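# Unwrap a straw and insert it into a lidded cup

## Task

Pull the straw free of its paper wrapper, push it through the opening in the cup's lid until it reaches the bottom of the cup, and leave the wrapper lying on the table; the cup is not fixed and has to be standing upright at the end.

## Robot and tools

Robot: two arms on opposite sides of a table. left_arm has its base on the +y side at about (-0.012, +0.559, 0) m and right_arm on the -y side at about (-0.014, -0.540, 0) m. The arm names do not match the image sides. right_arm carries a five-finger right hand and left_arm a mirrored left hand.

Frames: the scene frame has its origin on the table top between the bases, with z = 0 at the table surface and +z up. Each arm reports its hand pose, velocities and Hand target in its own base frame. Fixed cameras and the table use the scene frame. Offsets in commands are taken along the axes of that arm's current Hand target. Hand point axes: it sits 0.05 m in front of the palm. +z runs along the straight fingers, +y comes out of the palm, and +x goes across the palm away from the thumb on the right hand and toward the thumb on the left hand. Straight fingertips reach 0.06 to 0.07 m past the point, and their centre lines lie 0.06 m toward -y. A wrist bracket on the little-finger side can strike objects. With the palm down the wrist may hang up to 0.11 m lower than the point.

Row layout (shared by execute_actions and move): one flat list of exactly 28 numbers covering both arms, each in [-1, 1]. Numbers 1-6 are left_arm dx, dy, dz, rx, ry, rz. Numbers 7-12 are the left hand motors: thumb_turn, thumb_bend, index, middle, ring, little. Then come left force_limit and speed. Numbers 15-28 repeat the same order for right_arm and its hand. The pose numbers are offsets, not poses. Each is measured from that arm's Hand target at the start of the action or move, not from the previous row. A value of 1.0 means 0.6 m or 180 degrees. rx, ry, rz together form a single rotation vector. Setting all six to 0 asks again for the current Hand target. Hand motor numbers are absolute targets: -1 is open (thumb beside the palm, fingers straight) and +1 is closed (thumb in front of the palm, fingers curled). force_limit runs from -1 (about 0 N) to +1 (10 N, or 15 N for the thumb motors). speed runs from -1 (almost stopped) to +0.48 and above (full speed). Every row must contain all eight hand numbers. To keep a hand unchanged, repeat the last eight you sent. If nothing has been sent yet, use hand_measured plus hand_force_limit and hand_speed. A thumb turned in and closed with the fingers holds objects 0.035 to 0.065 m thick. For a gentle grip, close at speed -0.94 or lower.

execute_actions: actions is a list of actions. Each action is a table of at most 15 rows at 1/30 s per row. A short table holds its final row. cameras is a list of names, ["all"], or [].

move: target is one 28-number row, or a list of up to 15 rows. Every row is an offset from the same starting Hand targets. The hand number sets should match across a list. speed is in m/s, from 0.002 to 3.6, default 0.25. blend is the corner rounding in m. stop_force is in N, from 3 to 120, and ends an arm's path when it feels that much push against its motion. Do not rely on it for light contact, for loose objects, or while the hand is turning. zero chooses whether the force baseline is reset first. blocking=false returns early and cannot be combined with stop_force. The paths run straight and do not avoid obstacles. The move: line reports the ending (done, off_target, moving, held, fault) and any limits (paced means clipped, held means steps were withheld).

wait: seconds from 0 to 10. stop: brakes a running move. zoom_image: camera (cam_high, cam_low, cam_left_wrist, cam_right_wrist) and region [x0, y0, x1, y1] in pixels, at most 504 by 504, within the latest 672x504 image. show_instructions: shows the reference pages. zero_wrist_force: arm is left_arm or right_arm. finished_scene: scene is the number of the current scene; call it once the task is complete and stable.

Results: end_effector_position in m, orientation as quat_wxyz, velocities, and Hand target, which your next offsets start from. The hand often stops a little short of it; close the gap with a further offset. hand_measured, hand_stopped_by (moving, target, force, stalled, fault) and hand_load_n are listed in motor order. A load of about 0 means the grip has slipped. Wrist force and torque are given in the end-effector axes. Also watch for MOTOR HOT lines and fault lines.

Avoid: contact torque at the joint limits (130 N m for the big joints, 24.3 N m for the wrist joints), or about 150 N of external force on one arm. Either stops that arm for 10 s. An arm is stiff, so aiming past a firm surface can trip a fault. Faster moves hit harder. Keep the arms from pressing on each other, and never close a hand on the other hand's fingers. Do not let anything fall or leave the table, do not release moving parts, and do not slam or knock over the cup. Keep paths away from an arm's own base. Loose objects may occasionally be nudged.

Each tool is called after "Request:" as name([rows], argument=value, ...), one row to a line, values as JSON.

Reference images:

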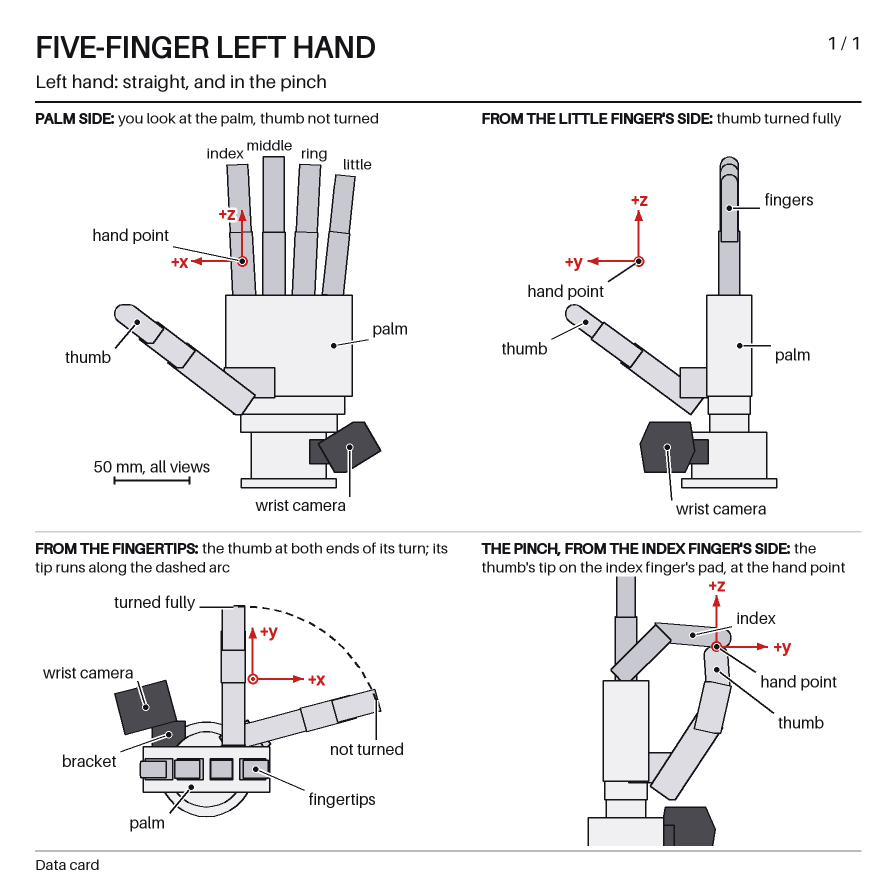

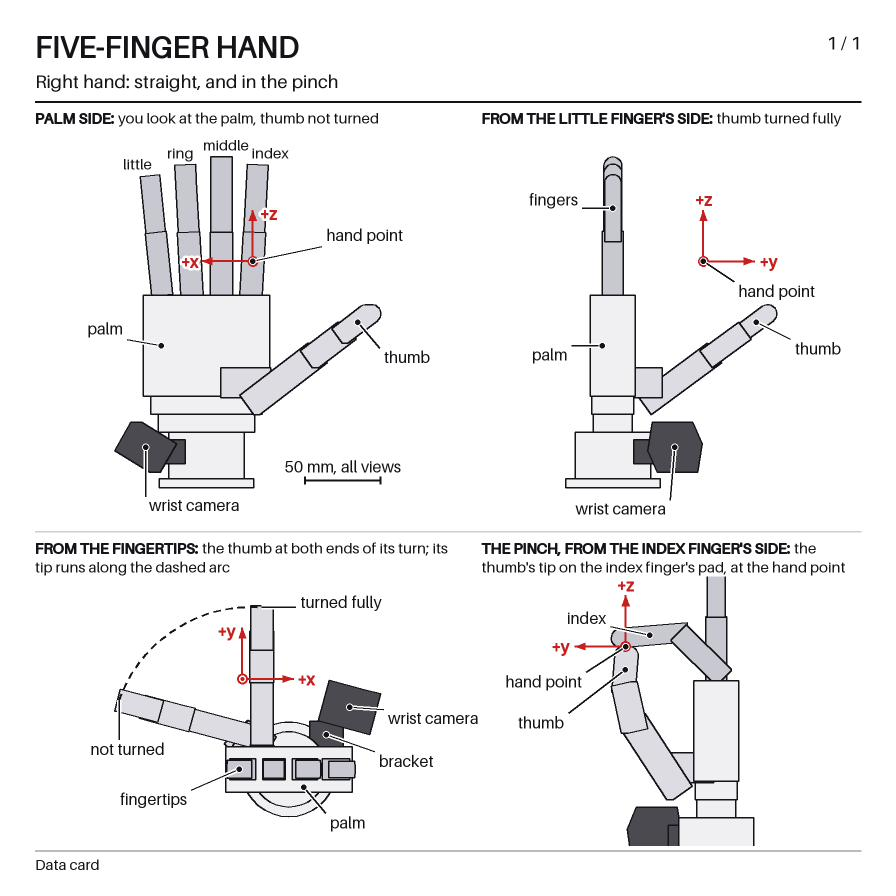

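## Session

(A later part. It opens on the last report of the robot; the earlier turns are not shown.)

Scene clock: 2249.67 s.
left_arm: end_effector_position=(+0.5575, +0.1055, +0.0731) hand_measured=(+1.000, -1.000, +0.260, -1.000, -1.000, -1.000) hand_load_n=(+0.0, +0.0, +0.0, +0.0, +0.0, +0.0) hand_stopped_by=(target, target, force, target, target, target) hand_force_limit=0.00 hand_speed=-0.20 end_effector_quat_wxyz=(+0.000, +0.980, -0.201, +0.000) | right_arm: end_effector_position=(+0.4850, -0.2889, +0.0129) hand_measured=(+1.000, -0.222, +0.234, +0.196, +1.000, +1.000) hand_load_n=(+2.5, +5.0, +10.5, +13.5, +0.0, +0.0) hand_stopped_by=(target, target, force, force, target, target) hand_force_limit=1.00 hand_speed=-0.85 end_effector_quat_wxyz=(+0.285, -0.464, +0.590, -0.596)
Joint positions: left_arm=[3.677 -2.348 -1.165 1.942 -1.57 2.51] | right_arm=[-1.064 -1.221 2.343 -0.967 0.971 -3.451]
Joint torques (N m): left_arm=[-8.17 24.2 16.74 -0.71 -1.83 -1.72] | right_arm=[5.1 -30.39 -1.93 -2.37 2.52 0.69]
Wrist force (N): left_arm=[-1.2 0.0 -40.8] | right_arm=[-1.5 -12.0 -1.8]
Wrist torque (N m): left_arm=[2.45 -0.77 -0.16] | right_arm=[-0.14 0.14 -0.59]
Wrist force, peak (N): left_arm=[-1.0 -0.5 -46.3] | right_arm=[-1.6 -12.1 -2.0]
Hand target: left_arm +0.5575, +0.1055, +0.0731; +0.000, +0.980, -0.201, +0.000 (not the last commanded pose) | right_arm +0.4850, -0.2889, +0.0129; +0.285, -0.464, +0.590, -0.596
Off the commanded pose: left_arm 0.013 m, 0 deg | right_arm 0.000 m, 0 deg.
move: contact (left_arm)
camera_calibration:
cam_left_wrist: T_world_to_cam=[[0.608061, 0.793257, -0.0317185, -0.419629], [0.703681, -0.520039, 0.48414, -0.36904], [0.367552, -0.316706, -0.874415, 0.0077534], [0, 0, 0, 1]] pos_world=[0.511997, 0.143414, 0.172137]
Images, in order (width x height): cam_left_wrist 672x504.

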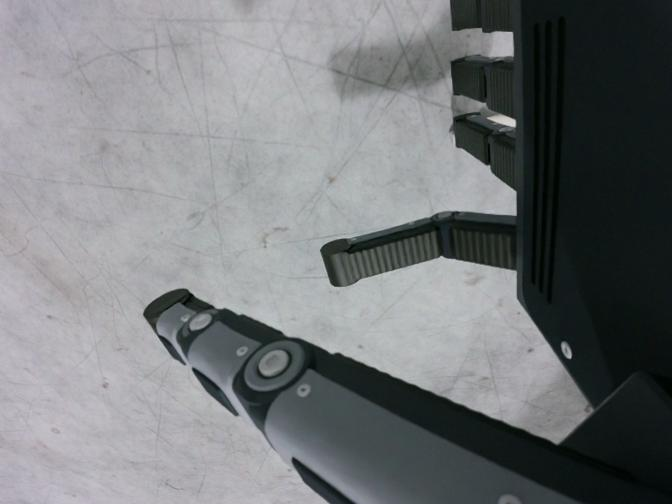

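Request:
move(target=[0,0,0,0,0,0,1,-1,1,-1,-1,-1,0,-0.2,0.0488,0.0108,0.0014,0,0,0,1,-0.22,0.65,0.65,1,1,1,-0.85], speed=0.015, cameras=["cam_left_wrist","cam_right_wrist","cam_low"])

Request:
zoom_image(camera="cam_left_wrist", region=[400, 70, 520, 190])

Request:
zoom_image(camera="cam_low", region=[340, 260, 460, 340])

Scene clock: 2258.67 s.
left_arm: end_effector_position=(+0.5575, +0.1055, +0.0731) hand_measured=(+1.000, -1.000, +0.260, -1.000, -1.000, -1.000) hand_load_n=(+0.0, +0.0, +0.0, +0.0, +0.0, +0.0) hand_stopped_by=(target, target, force, target, target, target) hand_force_limit=0.00 hand_speed=-0.20 end_effector_quat_wxyz=(+0.000, +0.980, -0.201, +0.000) | right_arm: end_effector_position=(+0.4725, -0.3162, +0.0129) hand_measured=(+1.000, -0.220, +0.234, +0.196, +1.000, +1.000) hand_load_n=(+5.5, +3.5, +9.0, +14.0, +0.0, +0.0) hand_stopped_by=(target, target, force, force, target, target) hand_force_limit=1.00 hand_speed=-0.85 end_effector_quat_wxyz=(+0.285, -0.464, +0.590, -0.596)
Joint positions: left_arm=[3.677 -2.348 -1.165 1.942 -1.57 2.51] | right_arm=[-1.141 -1.207 2.318 -0.947 0.895 -3.466]
Joint torques (N m): left_arm=[4.81 49.1 5 -0.89 2.2 -1.59] | right_arm=[4.93 -15.36 -6.4 2.01 2.8 -1.26]
Wrist force (N): left_arm=[-0.5 -0.2 -0.8] | right_arm=[-1.8 -16.0 -2.2]
Wrist torque (N m): left_arm=[0.05 0.06 -0.11] | right_arm=[-0.25 0.13 -0.61]
Wrist force, peak (N): left_arm=[-1.4 -13.0 -40.5] | right_arm=[-24.4 -26.8 -5.1]
Hand target: left_arm +0.5575, +0.1055, +0.0731; +0.000, +0.980, -0.201, +0.000 | right_arm +0.4725, -0.3162, +0.0129; +0.285, -0.464, +0.590, -0.596
Off the commanded pose: left_arm 0.000 m, 0 deg | right_arm 0.000 m, 0 deg.
move: done
camera_calibration:
cam_left_wrist: T_world_to_cam=[[0.608061, 0.793257, -0.0317185, -0.419629], [0.703681, -0.520039, 0.48414, -0.36904], [0.367552, -0.316706, -0.874415, 0.0077534], [0, 0, 0, 1]] pos_world=[0.511997, 0.143414, 0.172137]
cam_right_wrist: T_world_to_cam=[[-0.287656, -0.410593, -0.865256, 0.0248423], [-0.152631, 0.911548, -0.381817, 0.367903], [0.945493, 0.0222324, -0.324882, -0.323458], [0, 0, 0, 1]] pos_world=[0.369127, -0.31797, 0.0568811]
Images, in order (width x height): cam_low 672x504, cam_left_wrist 672x504, cam_right_wrist 672x504.

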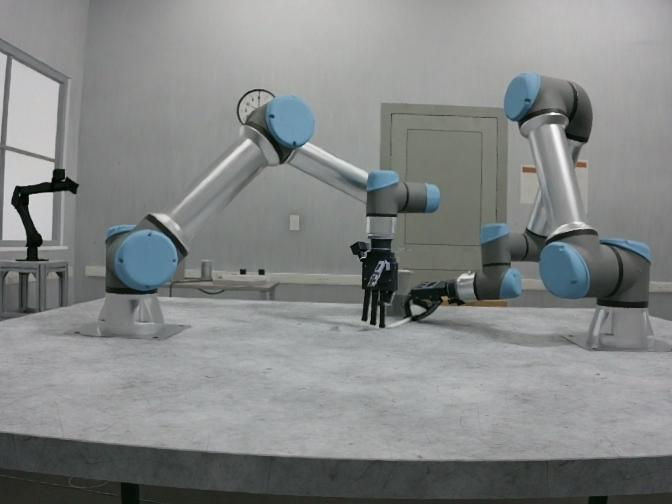

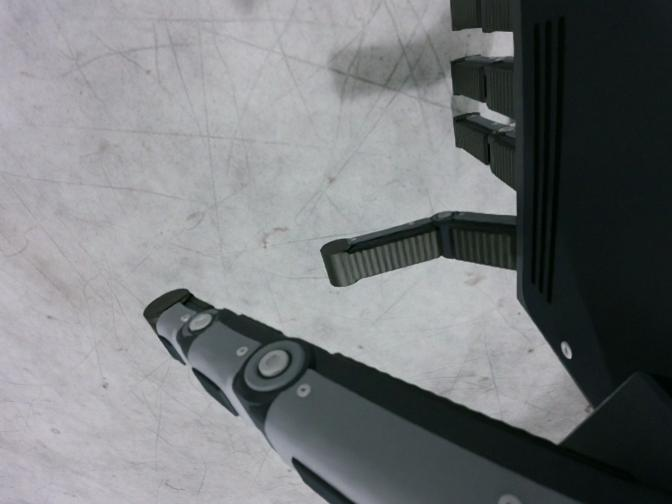

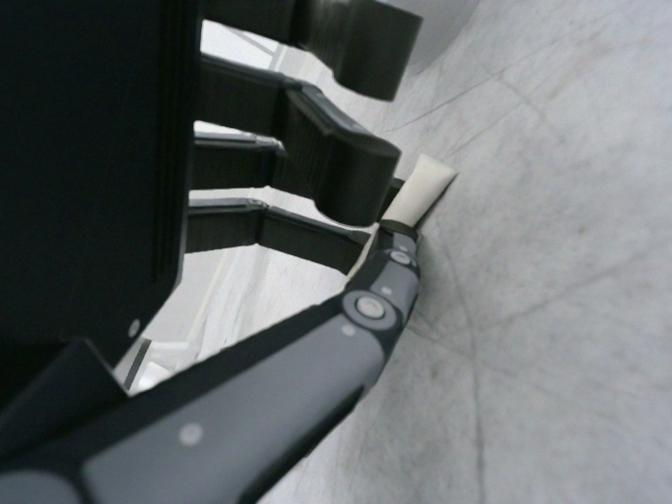

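Scaled by 4.200.

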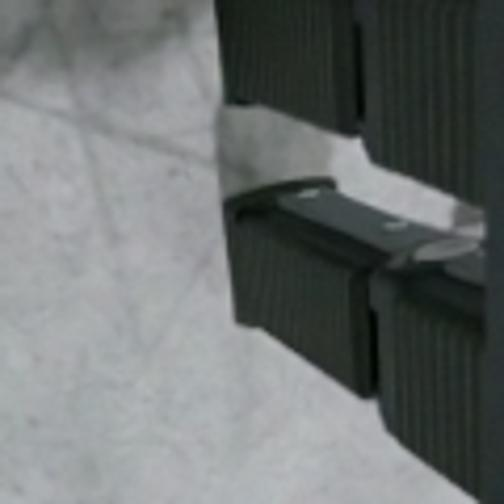

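Scaled by 4.200.

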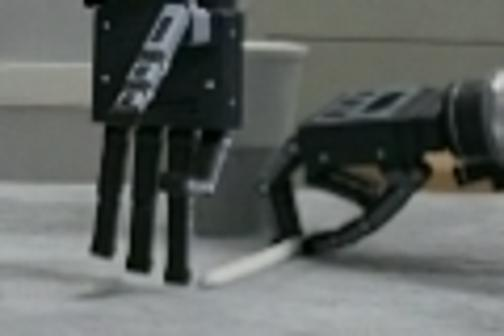

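Request:
execute_actions([
  [[0,0,-0.0333,0,0,0,1,-1,1,-1,-1,-1,0,-0.2,0,0,0,0,0,0,1,-0.22,-0.05,-0.05,1,1,0.8,-0.6]],
  [[0,0,0,0,0,0,1,-1,1,-1,-1,-1,0,-0.2,0,0,0,0,0,0,1,-0.22,-0.05,-0.05,1,1,0.8,-0.6]],
])

Request:
move(target=[0,0,0,0,0,0,1,-1,1,-1,-1,-1,0,-0.2,0.0162,0.0036,0.0005,0,0,0,1,-0.22,-0.05,-0.05,1,1,0.8,-0.6], speed=0.03, stop_force=5, cameras=["cam_right_wrist","cam_left_wrist"])

Request:
zoom_image(camera="cam_right_wrist", region=[330, 120, 510, 300])

Scene clock: 2370.43 s.
left_arm: end_effector_position=(+0.5575, +0.1055, +0.0931) hand_measured=(+1.000, -1.000, +0.260, -1.000, -1.000, -1.000) hand_load_n=(+0.0, +0.0, +0.0, +0.0, +0.0, +0.0) hand_stopped_by=(target, target, force, target, target, target) hand_force_limit=0.00 hand_speed=-0.20 end_effector_quat_wxyz=(+0.000, +0.980, -0.201, +0.000) | right_arm: end_effector_position=(+0.4725, -0.3161, +0.0129) hand_measured=(+1.000, -0.220, -0.050, -0.050, +1.000, +1.000) hand_load_n=(+0.0, +0.0, +0.0, +0.0, +0.0, +0.0) hand_stopped_by=(target, target, target, target, target, target) hand_force_limit=0.80 hand_speed=-0.60 end_effector_quat_wxyz=(+0.285, -0.464, +0.590, -0.596)
Joint positions: left_arm=[3.677 -2.33 -1.143 1.902 -1.57 2.51] | right_arm=[-1.141 -1.207 2.318 -0.947 0.895 -3.466]
Joint torques (N m): left_arm=[6.84 48.8 10.23 -4.21 -2.17 1.41] | right_arm=[5.15 -29.15 -15.93 -2.19 -1.41 0.78]
Wrist force (N): left_arm=[-0.8 -0.1 -0.9] | right_arm=[-0.6 -1.5 -0.6]
Wrist torque (N m): left_arm=[0.06 0.11 -0.12] | right_arm=[0.17 0.07 -0.43]
Wrist force, peak (N): left_arm=[-0.7 0.1 4.0] | right_arm=[-0.8 -16.5 -2.3]
Hand target: left_arm +0.5575, +0.1055, +0.0931; +0.000, +0.980, -0.201, +0.000 | right_arm +0.4725, -0.3162, +0.0129; +0.285, -0.464, +0.590, -0.596
Off the commanded pose: left_arm 0.000 m, 0 deg | right_arm 0.000 m, 0 deg.
Step readings (end_effector_position of left_arm | right_arm):
0: (+0.5575, +0.1055, +0.0731) | (+0.4725, -0.3162, +0.0129)
1: (+0.5574, +0.1055, +0.0735) | (+0.4725, -0.3162, +0.0129)
2: (+0.5574, +0.1054, +0.0778) | (+0.4725, -0.3162, +0.0129)
4: (+0.5573, +0.1054, +0.0917) | (+0.4725, -0.3161, +0.0129)
8: (+0.5575, +0.1055, +0.0943) | (+0.4725, -0.3161, +0.0129)
15: (+0.5575, +0.1055, +0.0930) | (+0.4725, -0.3161, +0.0129)
16: (+0.5575, +0.1055, +0.0930) | (+0.4725, -0.3161, +0.0129)
17: (+0.5575, +0.1055, +0.0930) | (+0.4725, -0.3161, +0.0129)
19: (+0.5575, +0.1055, +0.0930) | (+0.4725, -0.3161, +0.0129)
23: (+0.5575, +0.1055, +0.0930) | (+0.4725, -0.3161, +0.0129)
30: (+0.5575, +0.1055, +0.0931) | (+0.4725, -0.3161, +0.0129)

Scene clock: 2372.13 s.
left_arm: end_effector_position=(+0.5575, +0.1055, +0.0931) hand_measured=(+1.000, -1.000, +0.260, -1.000, -1.000, -1.000) hand_load_n=(+0.0, +0.0, +0.0, +0.0, +0.0, +0.0) hand_stopped_by=(target, target, force, target, target, target) hand_force_limit=0.00 hand_speed=-0.20 end_effector_quat_wxyz=(+0.000, +0.980, -0.201, +0.000) | right_arm: end_effector_position=(+0.4683, -0.3252, +0.0129) hand_measured=(+1.000, -0.220, -0.050, -0.050, +1.000, +1.000) hand_load_n=(+0.0, +0.0, +0.0, +0.0, +0.0, +0.0) hand_stopped_by=(target, target, target, target, target, target) hand_force_limit=0.80 hand_speed=-0.60 end_effector_quat_wxyz=(+0.285, -0.464, +0.590, -0.596)
Joint positions: left_arm=[3.677 -2.33 -1.143 1.902 -1.57 2.51] | right_arm=[-1.165 -1.201 2.308 -0.939 0.872 -3.471]
Joint torques (N m): left_arm=[5.53 48.56 12.56 -4.12 -2.22 1.56] | right_arm=[6.79 -35.8 -3.45 -3.44 1.61 1.21]
Wrist force (N): left_arm=[-0.6 -0.1 -1.0] | right_arm=[-0.5 -1.7 -0.6]
Wrist torque (N m): left_arm=[0.07 0.07 -0.11] | right_arm=[0.14 0.07 -0.44]
Wrist force, peak (N): left_arm=[-0.7 -0.3 -1.2] | right_arm=[-0.6 -1.8 -0.8]
Hand target: left_arm +0.5575, +0.1055, +0.0931; +0.000, +0.980, -0.201, +0.000 | right_arm +0.4683, -0.3252, +0.0129; +0.285, -0.464, +0.590, -0.596
Off the commanded pose: left_arm 0.000 m, 0 deg | right_arm 0.000 m, 0 deg.
move: done
camera_calibration:
cam_left_wrist: T_world_to_cam=[[0.608061, 0.793257, -0.0317185, -0.418934], [0.703681, -0.520039, 0.48414, -0.378653], [0.367552, -0.316706, -0.874415, 0.0252785], [0, 0, 0, 1]] pos_world=[0.511897, 0.143414, 0.192137]
cam_right_wrist: T_world_to_cam=[[-0.287706, -0.410531, -0.865269, 0.0200064], [-0.152525, 0.911578, -0.381787, 0.375452], [0.945495, 0.0221328, -0.324883, -0.319415], [0, 0, 0, 1]] pos_world=[0.365027, -0.326971, 0.0568812]
Images, in order (width x height): cam_left_wrist 672x504, cam_right_wrist 672x504.

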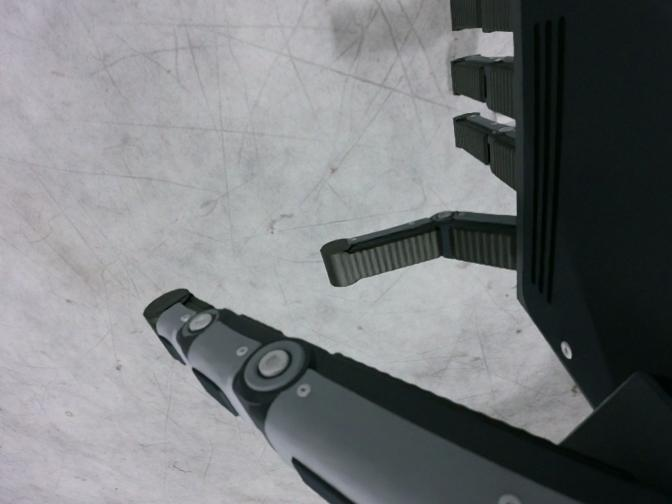

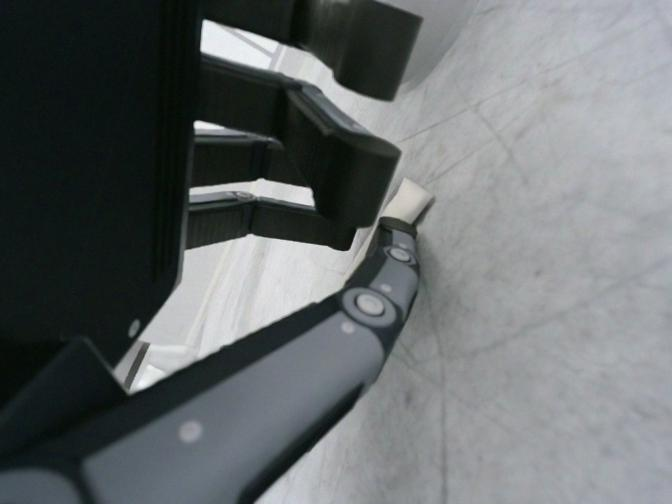

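Scaled by 2.800.

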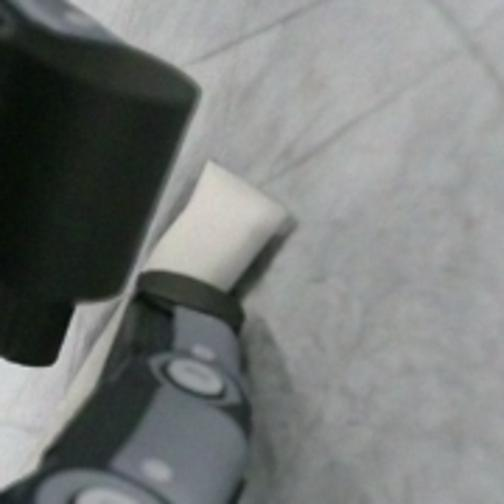

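Request:
execute_actions([
  [[0,0,0,0,0,0,1,-1,1,-1,-1,-1,0,-0.2,0,0,0,0,0,0,1,-0.22,-0.05,0.6,1,1,0.8,-0.85]],
  [[0,0,0,0,0,0,1,-1,1,-1,-1,-1,0,-0.2,0,0,0,0,0,0,1,-0.22,-0.05,0.6,1,1,0.8,-0.85]],
  [[0,0,0,0,0,0,1,-1,1,-1,-1,-1,0,-0.2,0,0,0,0,0,0,1,-0.22,-0.05,0.6,1,1,0.8,-0.85]],
], cameras=["cam_right_wrist","cam_low"])

Request:
zoom_image(camera="cam_right_wrist", region=[330, 120, 510, 300])

Request:
zoom_image(camera="cam_low", region=[340, 260, 460, 340])

Scene clock: 2384.40 s.
left_arm: end_effector_position=(+0.5575, +0.1055, +0.0931) hand_measured=(+1.000, -1.000, +0.260, -1.000, -1.000, -1.000) hand_load_n=(+0.0, +0.0, +0.0, +0.0, +0.0, +0.0) hand_stopped_by=(target, target, force, target, target, target) hand_force_limit=0.00 hand_speed=-0.20 end_effector_quat_wxyz=(+0.000, +0.980, -0.201, +0.000) | right_arm: end_effector_position=(+0.4683, -0.3252, +0.0129) hand_measured=(+1.000, -0.220, -0.050, +0.196, +1.000, +1.000) hand_load_n=(+0.5, +2.0, +0.0, +8.5, +0.0, +0.0) hand_stopped_by=(target, target, target, force, target, target) hand_force_limit=0.80 hand_speed=-0.85 end_effector_quat_wxyz=(+0.285, -0.464, +0.590, -0.596)
Joint positions: left_arm=[3.677 -2.33 -1.143 1.902 -1.57 2.51] | right_arm=[-1.165 -1.201 2.308 -0.939 0.872 -3.471]
Joint torques (N m): left_arm=[5.76 48.96 22.66 -4.35 -2.29 1.4] | right_arm=[5.82 -28.72 -4.59 0.45 1.53 1.39]
Wrist force (N): left_arm=[-0.6 -0.1 -1.1] | right_arm=[-0.5 -4.3 -0.6]
Wrist torque (N m): left_arm=[0.09 0.07 -0.11] | right_arm=[0.10 0.12 -0.49]
Wrist force, peak (N): left_arm=[-1.0 -0.1 -1.1] | right_arm=[-0.1 -4.6 -0.5]
Hand target: left_arm +0.5575, +0.1055, +0.0931; +0.000, +0.980, -0.201, +0.000 | right_arm +0.4683, -0.3252, +0.0129; +0.285, -0.464, +0.590, -0.596
Off the commanded pose: left_arm 0.000 m, 0 deg | right_arm 0.000 m, 0 deg.
Step readings (end_effector_position of left_arm | right_arm):
0: (+0.5575, +0.1055, +0.0931) | (+0.4683, -0.3252, +0.0129)
1: (+0.5575, +0.1055, +0.0931) | (+0.4683, -0.3252, +0.0129)
2: (+0.5575, +0.1055, +0.0931) | (+0.4683, -0.3252, +0.0129)
4: (+0.5575, +0.1055, +0.0931) | (+0.4683, -0.3252, +0.0129)
8: (+0.5575, +0.1055, +0.0931) | (+0.4683, -0.3252, +0.0129)
15: (+0.5575, +0.1055, +0.0931) | (+0.4683, -0.3252, +0.0129)
16: (+0.5575, +0.1055, +0.0931) | (+0.4683, -0.3252, +0.0129)
17: (+0.5575, +0.1055, +0.0931) | (+0.4683, -0.3252, +0.0129)
19: (+0.5575, +0.1055, +0.0931) | (+0.4683, -0.3252, +0.0129)
23: (+0.5575, +0.1055, +0.0931) | (+0.4683, -0.3252, +0.0129)
30: (+0.5575, +0.1055, +0.0931) | (+0.4683, -0.3252, +0.0129)
31: (+0.5575, +0.1055, +0.0931) | (+0.4683, -0.3252, +0.0129)
32: (+0.5575, +0.1055, +0.0931) | (+0.4683, -0.3252, +0.0129)
34: (+0.5575, +0.1055, +0.0931) | (+0.4683, -0.3252, +0.0129)
38: (+0.5575, +0.1055, +0.0931) | (+0.4683, -0.3252, +0.0129)
45: (+0.5575, +0.1055, +0.0931) | (+0.4683, -0.3252, +0.0129)
camera_calibration:
cam_right_wrist: T_world_to_cam=[[-0.287686, -0.410647, -0.86522, 0.0199585], [-0.152561, 0.911526, -0.381897, 0.375454], [0.945495, 0.0221322, -0.324882, -0.319416], [0, 0, 0, 1]] pos_world=[0.365027, -0.326971, 0.056881]
Images, in order (width x height): cam_low 672x504, cam_right_wrist 672x504.

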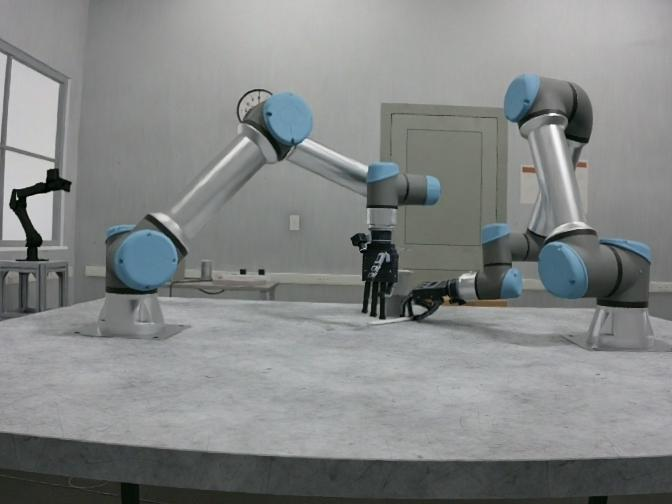

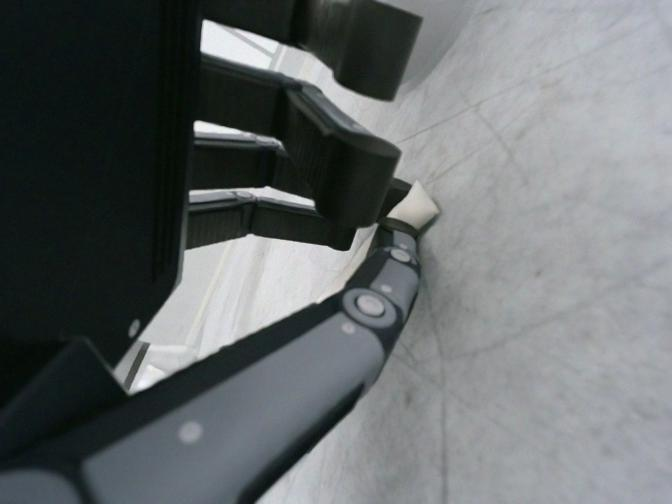

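Scaled by 2.800.

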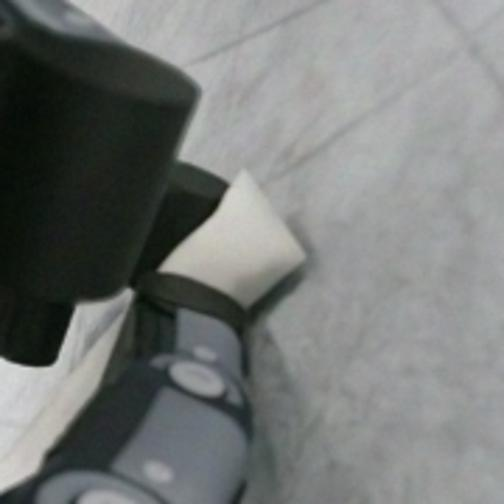

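Scaled by 4.200.

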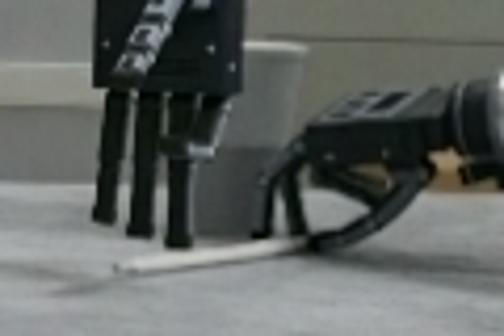

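Request:
zoom_image(camera="cam_low", region=[355, 295, 435, 335])

Request:
move(target=[0,0.08,-0.1,0,0,0,1,-1,1,-1,-1,-1,0,-0.2,0,0,0,0,0,0,1,-0.22,-0.05,0.6,1,1,0.8,-0.85], speed=0.15, cameras=["cam_left_wrist","cam_high","cam_low"])

Scaled by 6.300.

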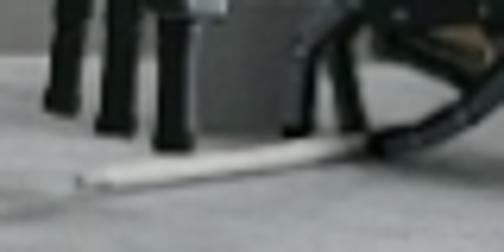

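Scene clock: 2394.37 s.
left_arm: end_effector_position=(+0.5386, +0.0613, +0.1530) hand_measured=(+1.000, -1.000, +0.260, -1.000, -1.000, -1.000) hand_load_n=(+0.0, +0.0, +0.5, +0.0, +0.0, +0.0) hand_stopped_by=(target, target, force, target, target, target) hand_force_limit=0.00 hand_speed=-0.20 end_effector_quat_wxyz=(+0.000, +0.980, -0.201, +0.000) | right_arm: end_effector_position=(+0.4683, -0.3252, +0.0129) hand_measured=(+1.000, -0.220, -0.050, +0.196, +1.000, +1.000) hand_load_n=(+1.0, +2.0, +0.0, +8.5, +0.0, +0.0) hand_stopped_by=(target, target, target, force, target, target) hand_force_limit=0.80 hand_speed=-0.85 end_effector_quat_wxyz=(+0.285, -0.464, +0.590, -0.596)
Joint positions: left_arm=[3.624 -2.21 -1.191 1.829 -1.57 2.457] | right_arm=[-1.165 -1.201 2.308 -0.939 0.872 -3.471]
Joint torques (N m): left_arm=[9.62 40.07 28.24 -0.6 0.01 1.84] | right_arm=[2.93 -14.73 -4.02 1.92 1.27 1.07]
Wrist force (N): left_arm=[-0.1 -0.3 -1.1] | right_arm=[-0.3 -4.4 -0.5]
Wrist torque (N m): left_arm=[0.04 0.00 -0.06] | right_arm=[0.07 0.09 -0.48]
Wrist force, peak (N): left_arm=[0.1 0.7 -2.1] | right_arm=[-0.1 -4.6 -0.5]
Hand target: left_arm +0.5386, +0.0614, +0.1531; +0.000, +0.980, -0.201, +0.000 | right_arm +0.4683, -0.3252, +0.0129; +0.285, -0.464, +0.590, -0.596
Off the commanded pose: left_arm 0.000 m, 0 deg | right_arm 0.000 m, 0 deg.
move: done
camera_calibration:
cam_left_wrist: T_world_to_cam=[[0.608089, 0.793227, -0.0319213, -0.370501], [0.703771, -0.520033, 0.484017, -0.417423], [0.367335, -0.31679, -0.874476, 0.0706978], [0, 0, 0, 1]] pos_world=[0.493098, 0.0992139, 0.252037]
Images, in order (width x height): cam_high 672x504, cam_low 672x504, cam_left_wrist 672x504.

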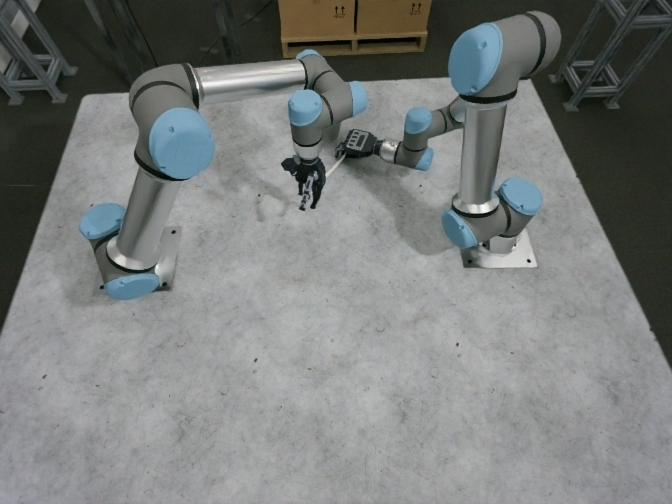

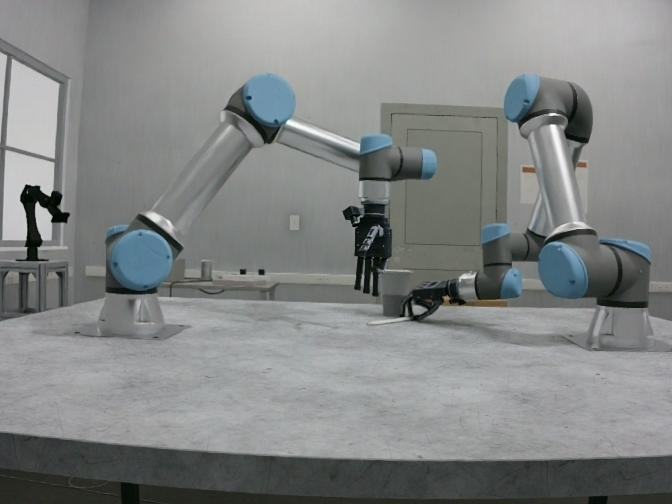

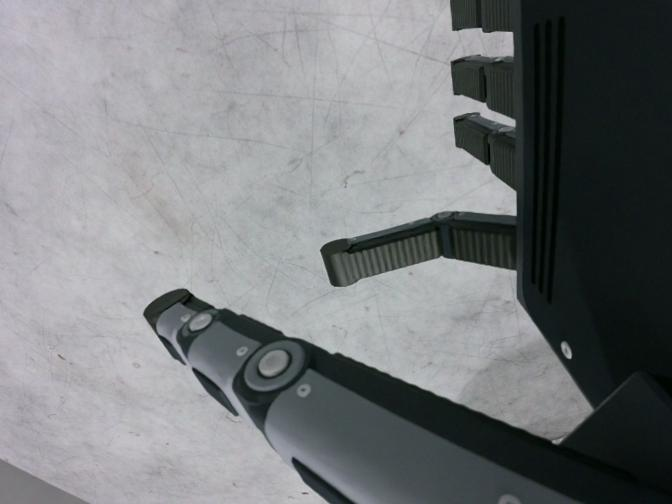

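Request:
move(target=[-0.1313,-0.1432,0.0467,0,0,0.0922,1,-1,1,-1,-1,-1,0,-0.2,0,0,0,0,0,0,1,-0.22,-0.05,0.6,1,1,0.8,-0.85], speed=0.15, cameras=["cam_left_wrist","cam_low"])

Scene clock: 2411.43 s.
left_arm: end_effector_position=(+0.5000, +0.1714, +0.1250) hand_measured=(+1.000, -1.000, +0.260, -1.000, -1.000, -1.000) hand_load_n=(+0.0, -0.5, +0.0, +0.0, +0.0, +0.0) hand_stopped_by=(target, target, force, target, target, target) hand_force_limit=0.00 hand_speed=-0.20 end_effector_quat_wxyz=(+0.000, +0.941, -0.340, +0.000) | right_arm: end_effector_position=(+0.4683, -0.3252, +0.0129) hand_measured=(+1.000, -0.220, -0.050, +0.196, +1.000, +1.000) hand_load_n=(+1.0, +2.0, +0.0, +8.5, +0.0, +0.0) hand_stopped_by=(target, target, target, force, target, target) hand_force_limit=0.80 hand_speed=-0.85 end_effector_quat_wxyz=(+0.285, -0.464, +0.590, -0.596)
Joint positions: left_arm=[3.811 -2.274 -1.157 1.859 -1.57 2.934] | right_arm=[-1.165 -1.201 2.308 -0.939 0.872 -3.471]
Joint torques (N m): left_arm=[-1.03 47.22 5.22 -4.13 2.35 1.41] | right_arm=[-1.22 -14.36 -4.61 1.9 1.31 1.25]
Wrist force (N): left_arm=[-0.3 -0.4 -0.6] | right_arm=[-0.1 -4.3 -0.6]
Wrist torque (N m): left_arm=[0.00 0.04 0.02] | right_arm=[0.09 0.06 -0.47]
Wrist force, peak (N): left_arm=[0.4 1.1 -1.5] | right_arm=[-0.1 -4.5 -0.6]
Hand target: left_arm +0.4999, +0.1713, +0.1250; +0.000, +0.940, -0.340, +0.000 | right_arm +0.4683, -0.3252, +0.0129; +0.285, -0.464, +0.590, -0.596
Off the commanded pose: left_arm 0.000 m, 0 deg | right_arm 0.000 m, 0 deg.
move: done
camera_calibration:
cam_left_wrist: T_world_to_cam=[[0.80917, 0.58673, -0.0314933, -0.500472], [0.525903, -0.699294, 0.484163, -0.199807], [0.26205, -0.408333, -0.874411, 0.163607], [0, 0, 0, 1]] pos_world=[0.467173, 0.220724, 0.224038]
Images, in order (width x height): cam_low 672x504, cam_left_wrist 672x504.

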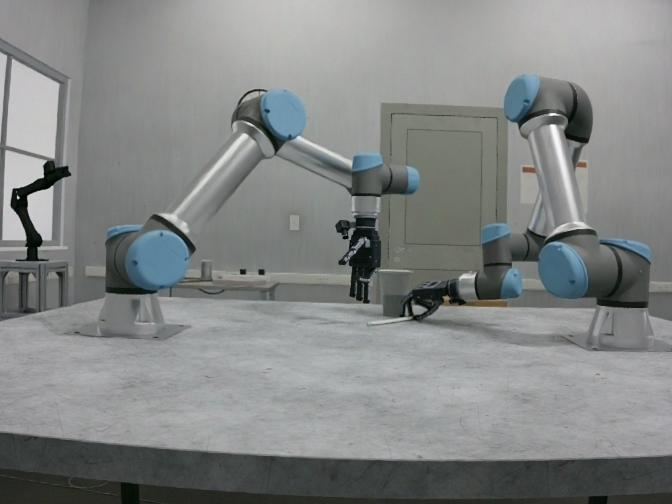

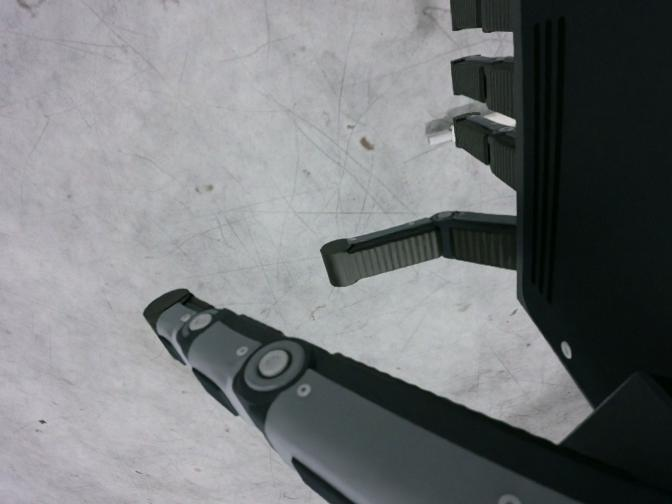

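Request:
zoom_image(camera="cam_left_wrist", region=[400, 80, 520, 200])

Scaled by 4.200.

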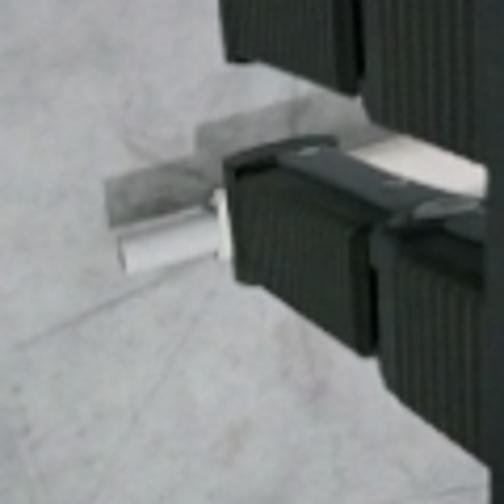

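Request:
move([
  [0.0202,0.0017,0,0,0,0,1,-1,1,-1,-1,-1,0,-0.2,0,0,0,0,0,0,1,-0.22,-0.05,0.66,1,1,1,-0.85],
  [0.0202,0.0017,0.0770,0,0,0,1,-1,1,-1,-1,-1,0,-0.2,0,0,0,0,0,0,1,-0.22,-0.05,0.66,1,1,1,-0.85],
], speed=0.08, cameras=["cam_left_wrist"])

Request:
zoom_image(camera="cam_left_wrist", region=[400, 80, 520, 200])

Request:
move(target=[0,0,0.025,0,0,0,1,-1,1,-1,-1,-1,0,-0.2,0,0,0,0,0,0,1,-0.22,-0.05,0.66,1,1,1,-0.85], speed=0.007, stop_force=25)

Scene clock: 2434.13 s.
left_arm: end_effector_position=(+0.5085, +0.1627, +0.0787) hand_measured=(+1.000, -1.000, +0.260, -1.000, -1.000, -1.000) hand_load_n=(+0.0, +0.0, +0.0, +0.0, +0.0, +0.0) hand_stopped_by=(target, target, force, target, target, target) hand_force_limit=0.00 hand_speed=-0.20 end_effector_quat_wxyz=(+0.000, +0.940, -0.340, +0.000) end_effector_velocity=(+0.000, +0.001, +0.002) end_effector_angular_velocity=(-0.001, +0.000, +0.000) | right_arm: end_effector_position=(+0.4683, -0.3252, +0.0129) hand_measured=(+1.000, -0.220, -0.050, +0.206, +1.000, +1.000) hand_load_n=(+1.0, +2.5, +0.0, +13.5, +0.0, +0.0) hand_stopped_by=(target, target, target, force, target, target) hand_force_limit=1.00 hand_speed=-0.85 end_effector_quat_wxyz=(+0.285, -0.464, +0.590, -0.596)
Joint positions: left_arm=[3.789 -2.323 -1.195 1.946 -1.57 2.912] | right_arm=[-1.165 -1.201 2.308 -0.939 0.872 -3.471]
Joint velocities: left_arm=[0.002 0.002 0.003 -0.005 0.001 0.002] | right_arm=[within noise]
Joint torques (N m): left_arm=[9.31 48.19 25.19 -4.1 -1.99 0.88] | right_arm=[-3.86 -14.8 -5.55 1.87 1.34 1.42]
Wrist force (N): left_arm=[-0.4 -0.1 -1.3] | right_arm=[0.1 -6.7 -0.1]
Wrist torque (N m): left_arm=[0.09 0.05 -0.02] | right_arm=[0.01 0.07 -0.52]
Wrist force, peak (N): left_arm=[-0.3 -0.4 -1.6] | right_arm=[0.2 -6.8 -0.3]
Hand target: left_arm +0.5086, +0.1628, +0.0788; +0.000, +0.940, -0.340, +0.000 | right_arm +0.4683, -0.3252, +0.0129; +0.285, -0.464, +0.590, -0.596
Off the commanded pose: left_arm 0.000 m, 0 deg | right_arm 0.000 m, 0 deg.
move: done
camera_calibration:
cam_left_wrist: T_world_to_cam=[[0.809323, 0.586501, -0.0318235, -0.503751], [0.525811, -0.6993, 0.484255, -0.187968], [0.261762, -0.408652, -0.874348, 0.117508], [0, 0, 0, 1]] pos_world=[0.475774, 0.212025, 0.177737]
Images, in order (width x height): cam_left_wrist 672x504.

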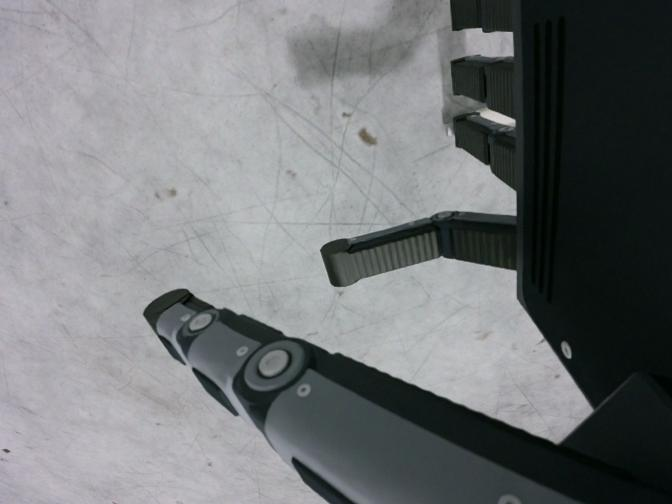

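Scaled by 4.200.

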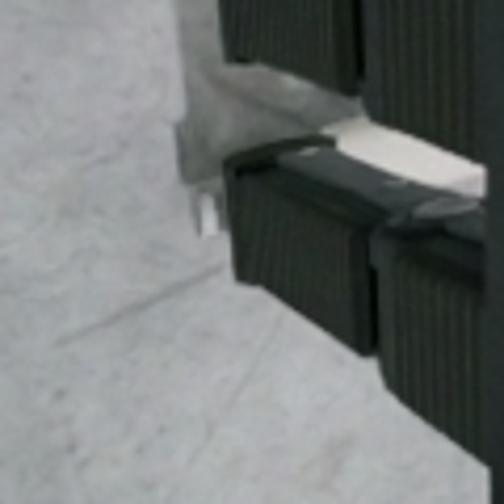

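Scene clock: 2435.90 s.
left_arm: end_effector_position=(+0.5086, +0.1628, +0.0736) hand_measured=(+1.000, -1.000, +0.260, -1.000, -1.000, -1.000) hand_load_n=(+0.0, +0.0, +0.5, +0.0, +0.0, +0.0) hand_stopped_by=(target, target, force, target, target, target) hand_force_limit=0.00 hand_speed=-0.20 end_effector_quat_wxyz=(+0.000, +0.940, -0.340, +0.000) | right_arm: end_effector_position=(+0.4683, -0.3252, +0.0129) hand_measured=(+1.000, -0.220, -0.050, +0.206, +1.000, +1.000) hand_load_n=(+1.0, +2.0, +0.0, +13.5, +0.0, -0.5) hand_stopped_by=(target, target, target, force, target, target) hand_force_limit=1.00 hand_speed=-0.85 end_effector_quat_wxyz=(+0.285, -0.464, +0.590, -0.596)
Joint positions: left_arm=[3.789 -2.328 -1.2 1.957 -1.57 2.912] | right_arm=[-1.165 -1.201 2.308 -0.939 0.872 -3.471]
Joint torques (N m): left_arm=[9.1 34.69 20.74 -1.56 -2.28 -0.83] | right_arm=[-5.31 -13.75 -5.22 1.82 1.37 1.16]
Wrist force (N): left_arm=[-0.5 0.0 -27.4] | right_arm=[0.1 -8.3 -0.6]
Wrist torque (N m): left_arm=[1.64 -0.54 -0.03] | right_arm=[-0.03 0.07 -0.57]
Wrist force, peak (N): left_arm=[-0.6 -0.8 -32.0] | right_arm=[0.1 -8.5 -0.7]
Hand target: left_arm +0.5086, +0.1628, +0.0736; +0.000, +0.940, -0.340, +0.000 (not the last commanded pose) | right_arm +0.4683, -0.3252, +0.0129; +0.285, -0.464, +0.590, -0.596
Off the commanded pose: left_arm 0.010 m, 0 deg | right_arm 0.000 m, 0 deg.
move: contact (left_arm)

Request:
move(target=[0,0,0,0,0,0,1,-1,1,-1,-1,-1,0,-0.2,0.0400,0.0097,-0.0060,0,0,0,1,-0.22,-0.05,0.66,1,1,1,-0.85], speed=0.015, cameras=["cam_left_wrist","cam_right_wrist","cam_low"])

Request:
zoom_image(camera="cam_left_wrist", region=[400, 80, 520, 200])

Request:
zoom_image(camera="cam_low", region=[355, 285, 435, 335])

Scene clock: 2449.03 s.
left_arm: end_effector_position=(+0.5086, +0.1628, +0.0736) hand_measured=(+1.000, -1.000, +0.260, -1.000, -1.000, -1.000) hand_load_n=(+0.0, +0.0, +0.0, +0.5, +0.0, +0.0) hand_stopped_by=(target, target, force, target, target, target) hand_force_limit=0.00 hand_speed=-0.20 end_effector_quat_wxyz=(+0.000, +0.940, -0.340, +0.000) | right_arm: end_effector_position=(+0.4541, -0.3458, +0.0129) hand_measured=(+1.000, -0.220, -0.050, +0.208, +1.000, +1.000) hand_load_n=(+0.0, +0.0, +0.0, +0.0, +0.0, +0.0) hand_stopped_by=(target, target, target, force, target, target) hand_force_limit=1.00 hand_speed=-0.85 end_effector_quat_wxyz=(+0.285, -0.464, +0.590, -0.596)
Joint positions: left_arm=[3.789 -2.328 -1.2 1.957 -1.57 2.912] | right_arm=[-1.231 -1.192 2.292 -0.921 0.807 -3.486]
Joint torques (N m): left_arm=[9.03 31.9 14.73 -1.23 -2.08 1.9] | right_arm=[6.6 -20.6 -10.95 0.79 1.33 -0.82]
Wrist force (N): left_arm=[-0.5 -3.3 -26.7] | right_arm=[-0.5 -1.5 -0.9]
Wrist torque (N m): left_arm=[1.65 -0.53 0.05] | right_arm=[0.17 0.09 -0.45]
Wrist force, peak (N): left_arm=[-0.9 0.1 -27.7] | right_arm=[-10.6 -12.5 1.2]
Hand target: left_arm +0.5086, +0.1628, +0.0736; +0.000, +0.940, -0.340, +0.000 | right_arm +0.4542, -0.3458, +0.0129; +0.285, -0.464, +0.590, -0.596
Off the commanded pose: left_arm 0.000 m, 0 deg | right_arm 0.000 m, 0 deg.
move: done
camera_calibration:
cam_left_wrist: T_world_to_cam=[[0.809322, 0.586519, -0.0315075, -0.504029], [0.525719, -0.699415, 0.484189, -0.185349], [0.261949, -0.408429, -0.874396, 0.112963], [0, 0, 0, 1]] pos_world=[0.475773, 0.212124, 0.172637]
cam_right_wrist: T_world_to_cam=[[-0.287656, -0.410593, -0.865256, 0.00742465], [-0.152631, 0.911548, -0.381817, 0.392092], [0.945493, 0.0222324, -0.324882, -0.305498], [0, 0, 0, 1]] pos_world=[0.350827, -0.34757, 0.0568811]
Images, in order (width x height): cam_low 672x504, cam_left_wrist 672x504, cam_right_wrist 672x504.

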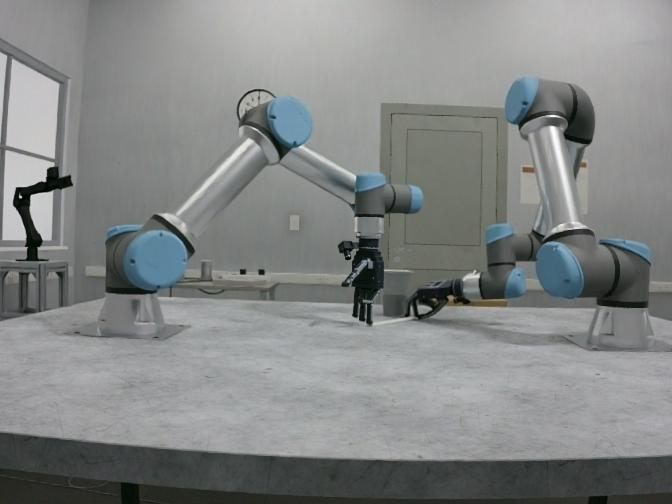

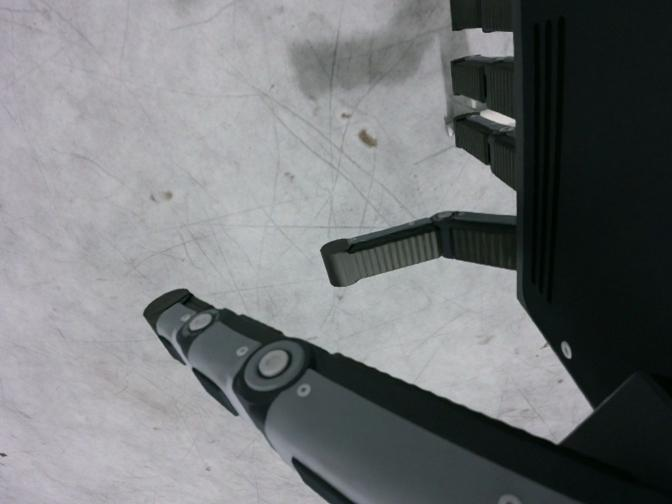

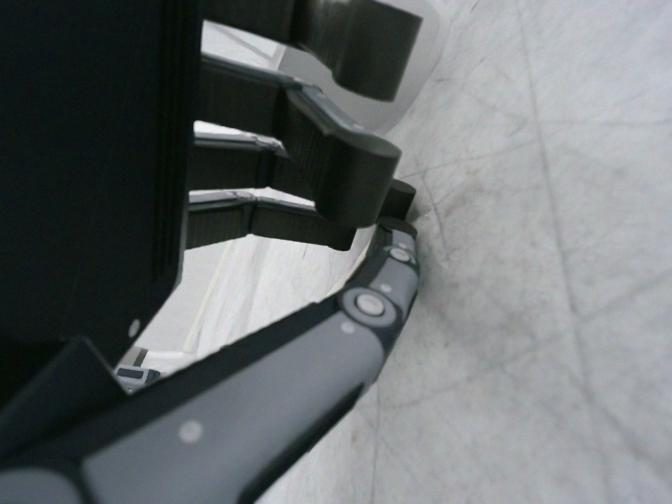

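Scaled by 4.200.

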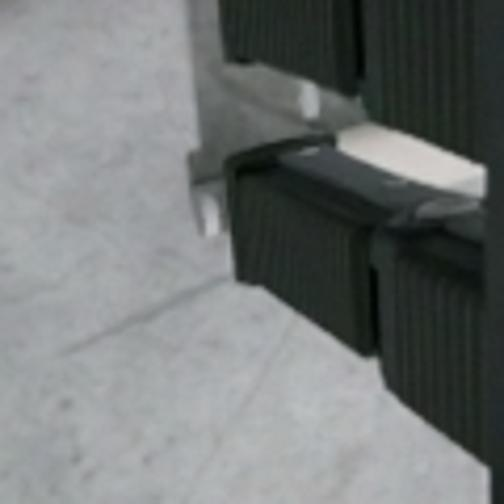

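Scaled by 6.300.

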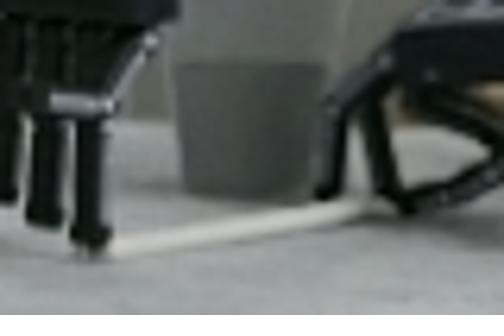

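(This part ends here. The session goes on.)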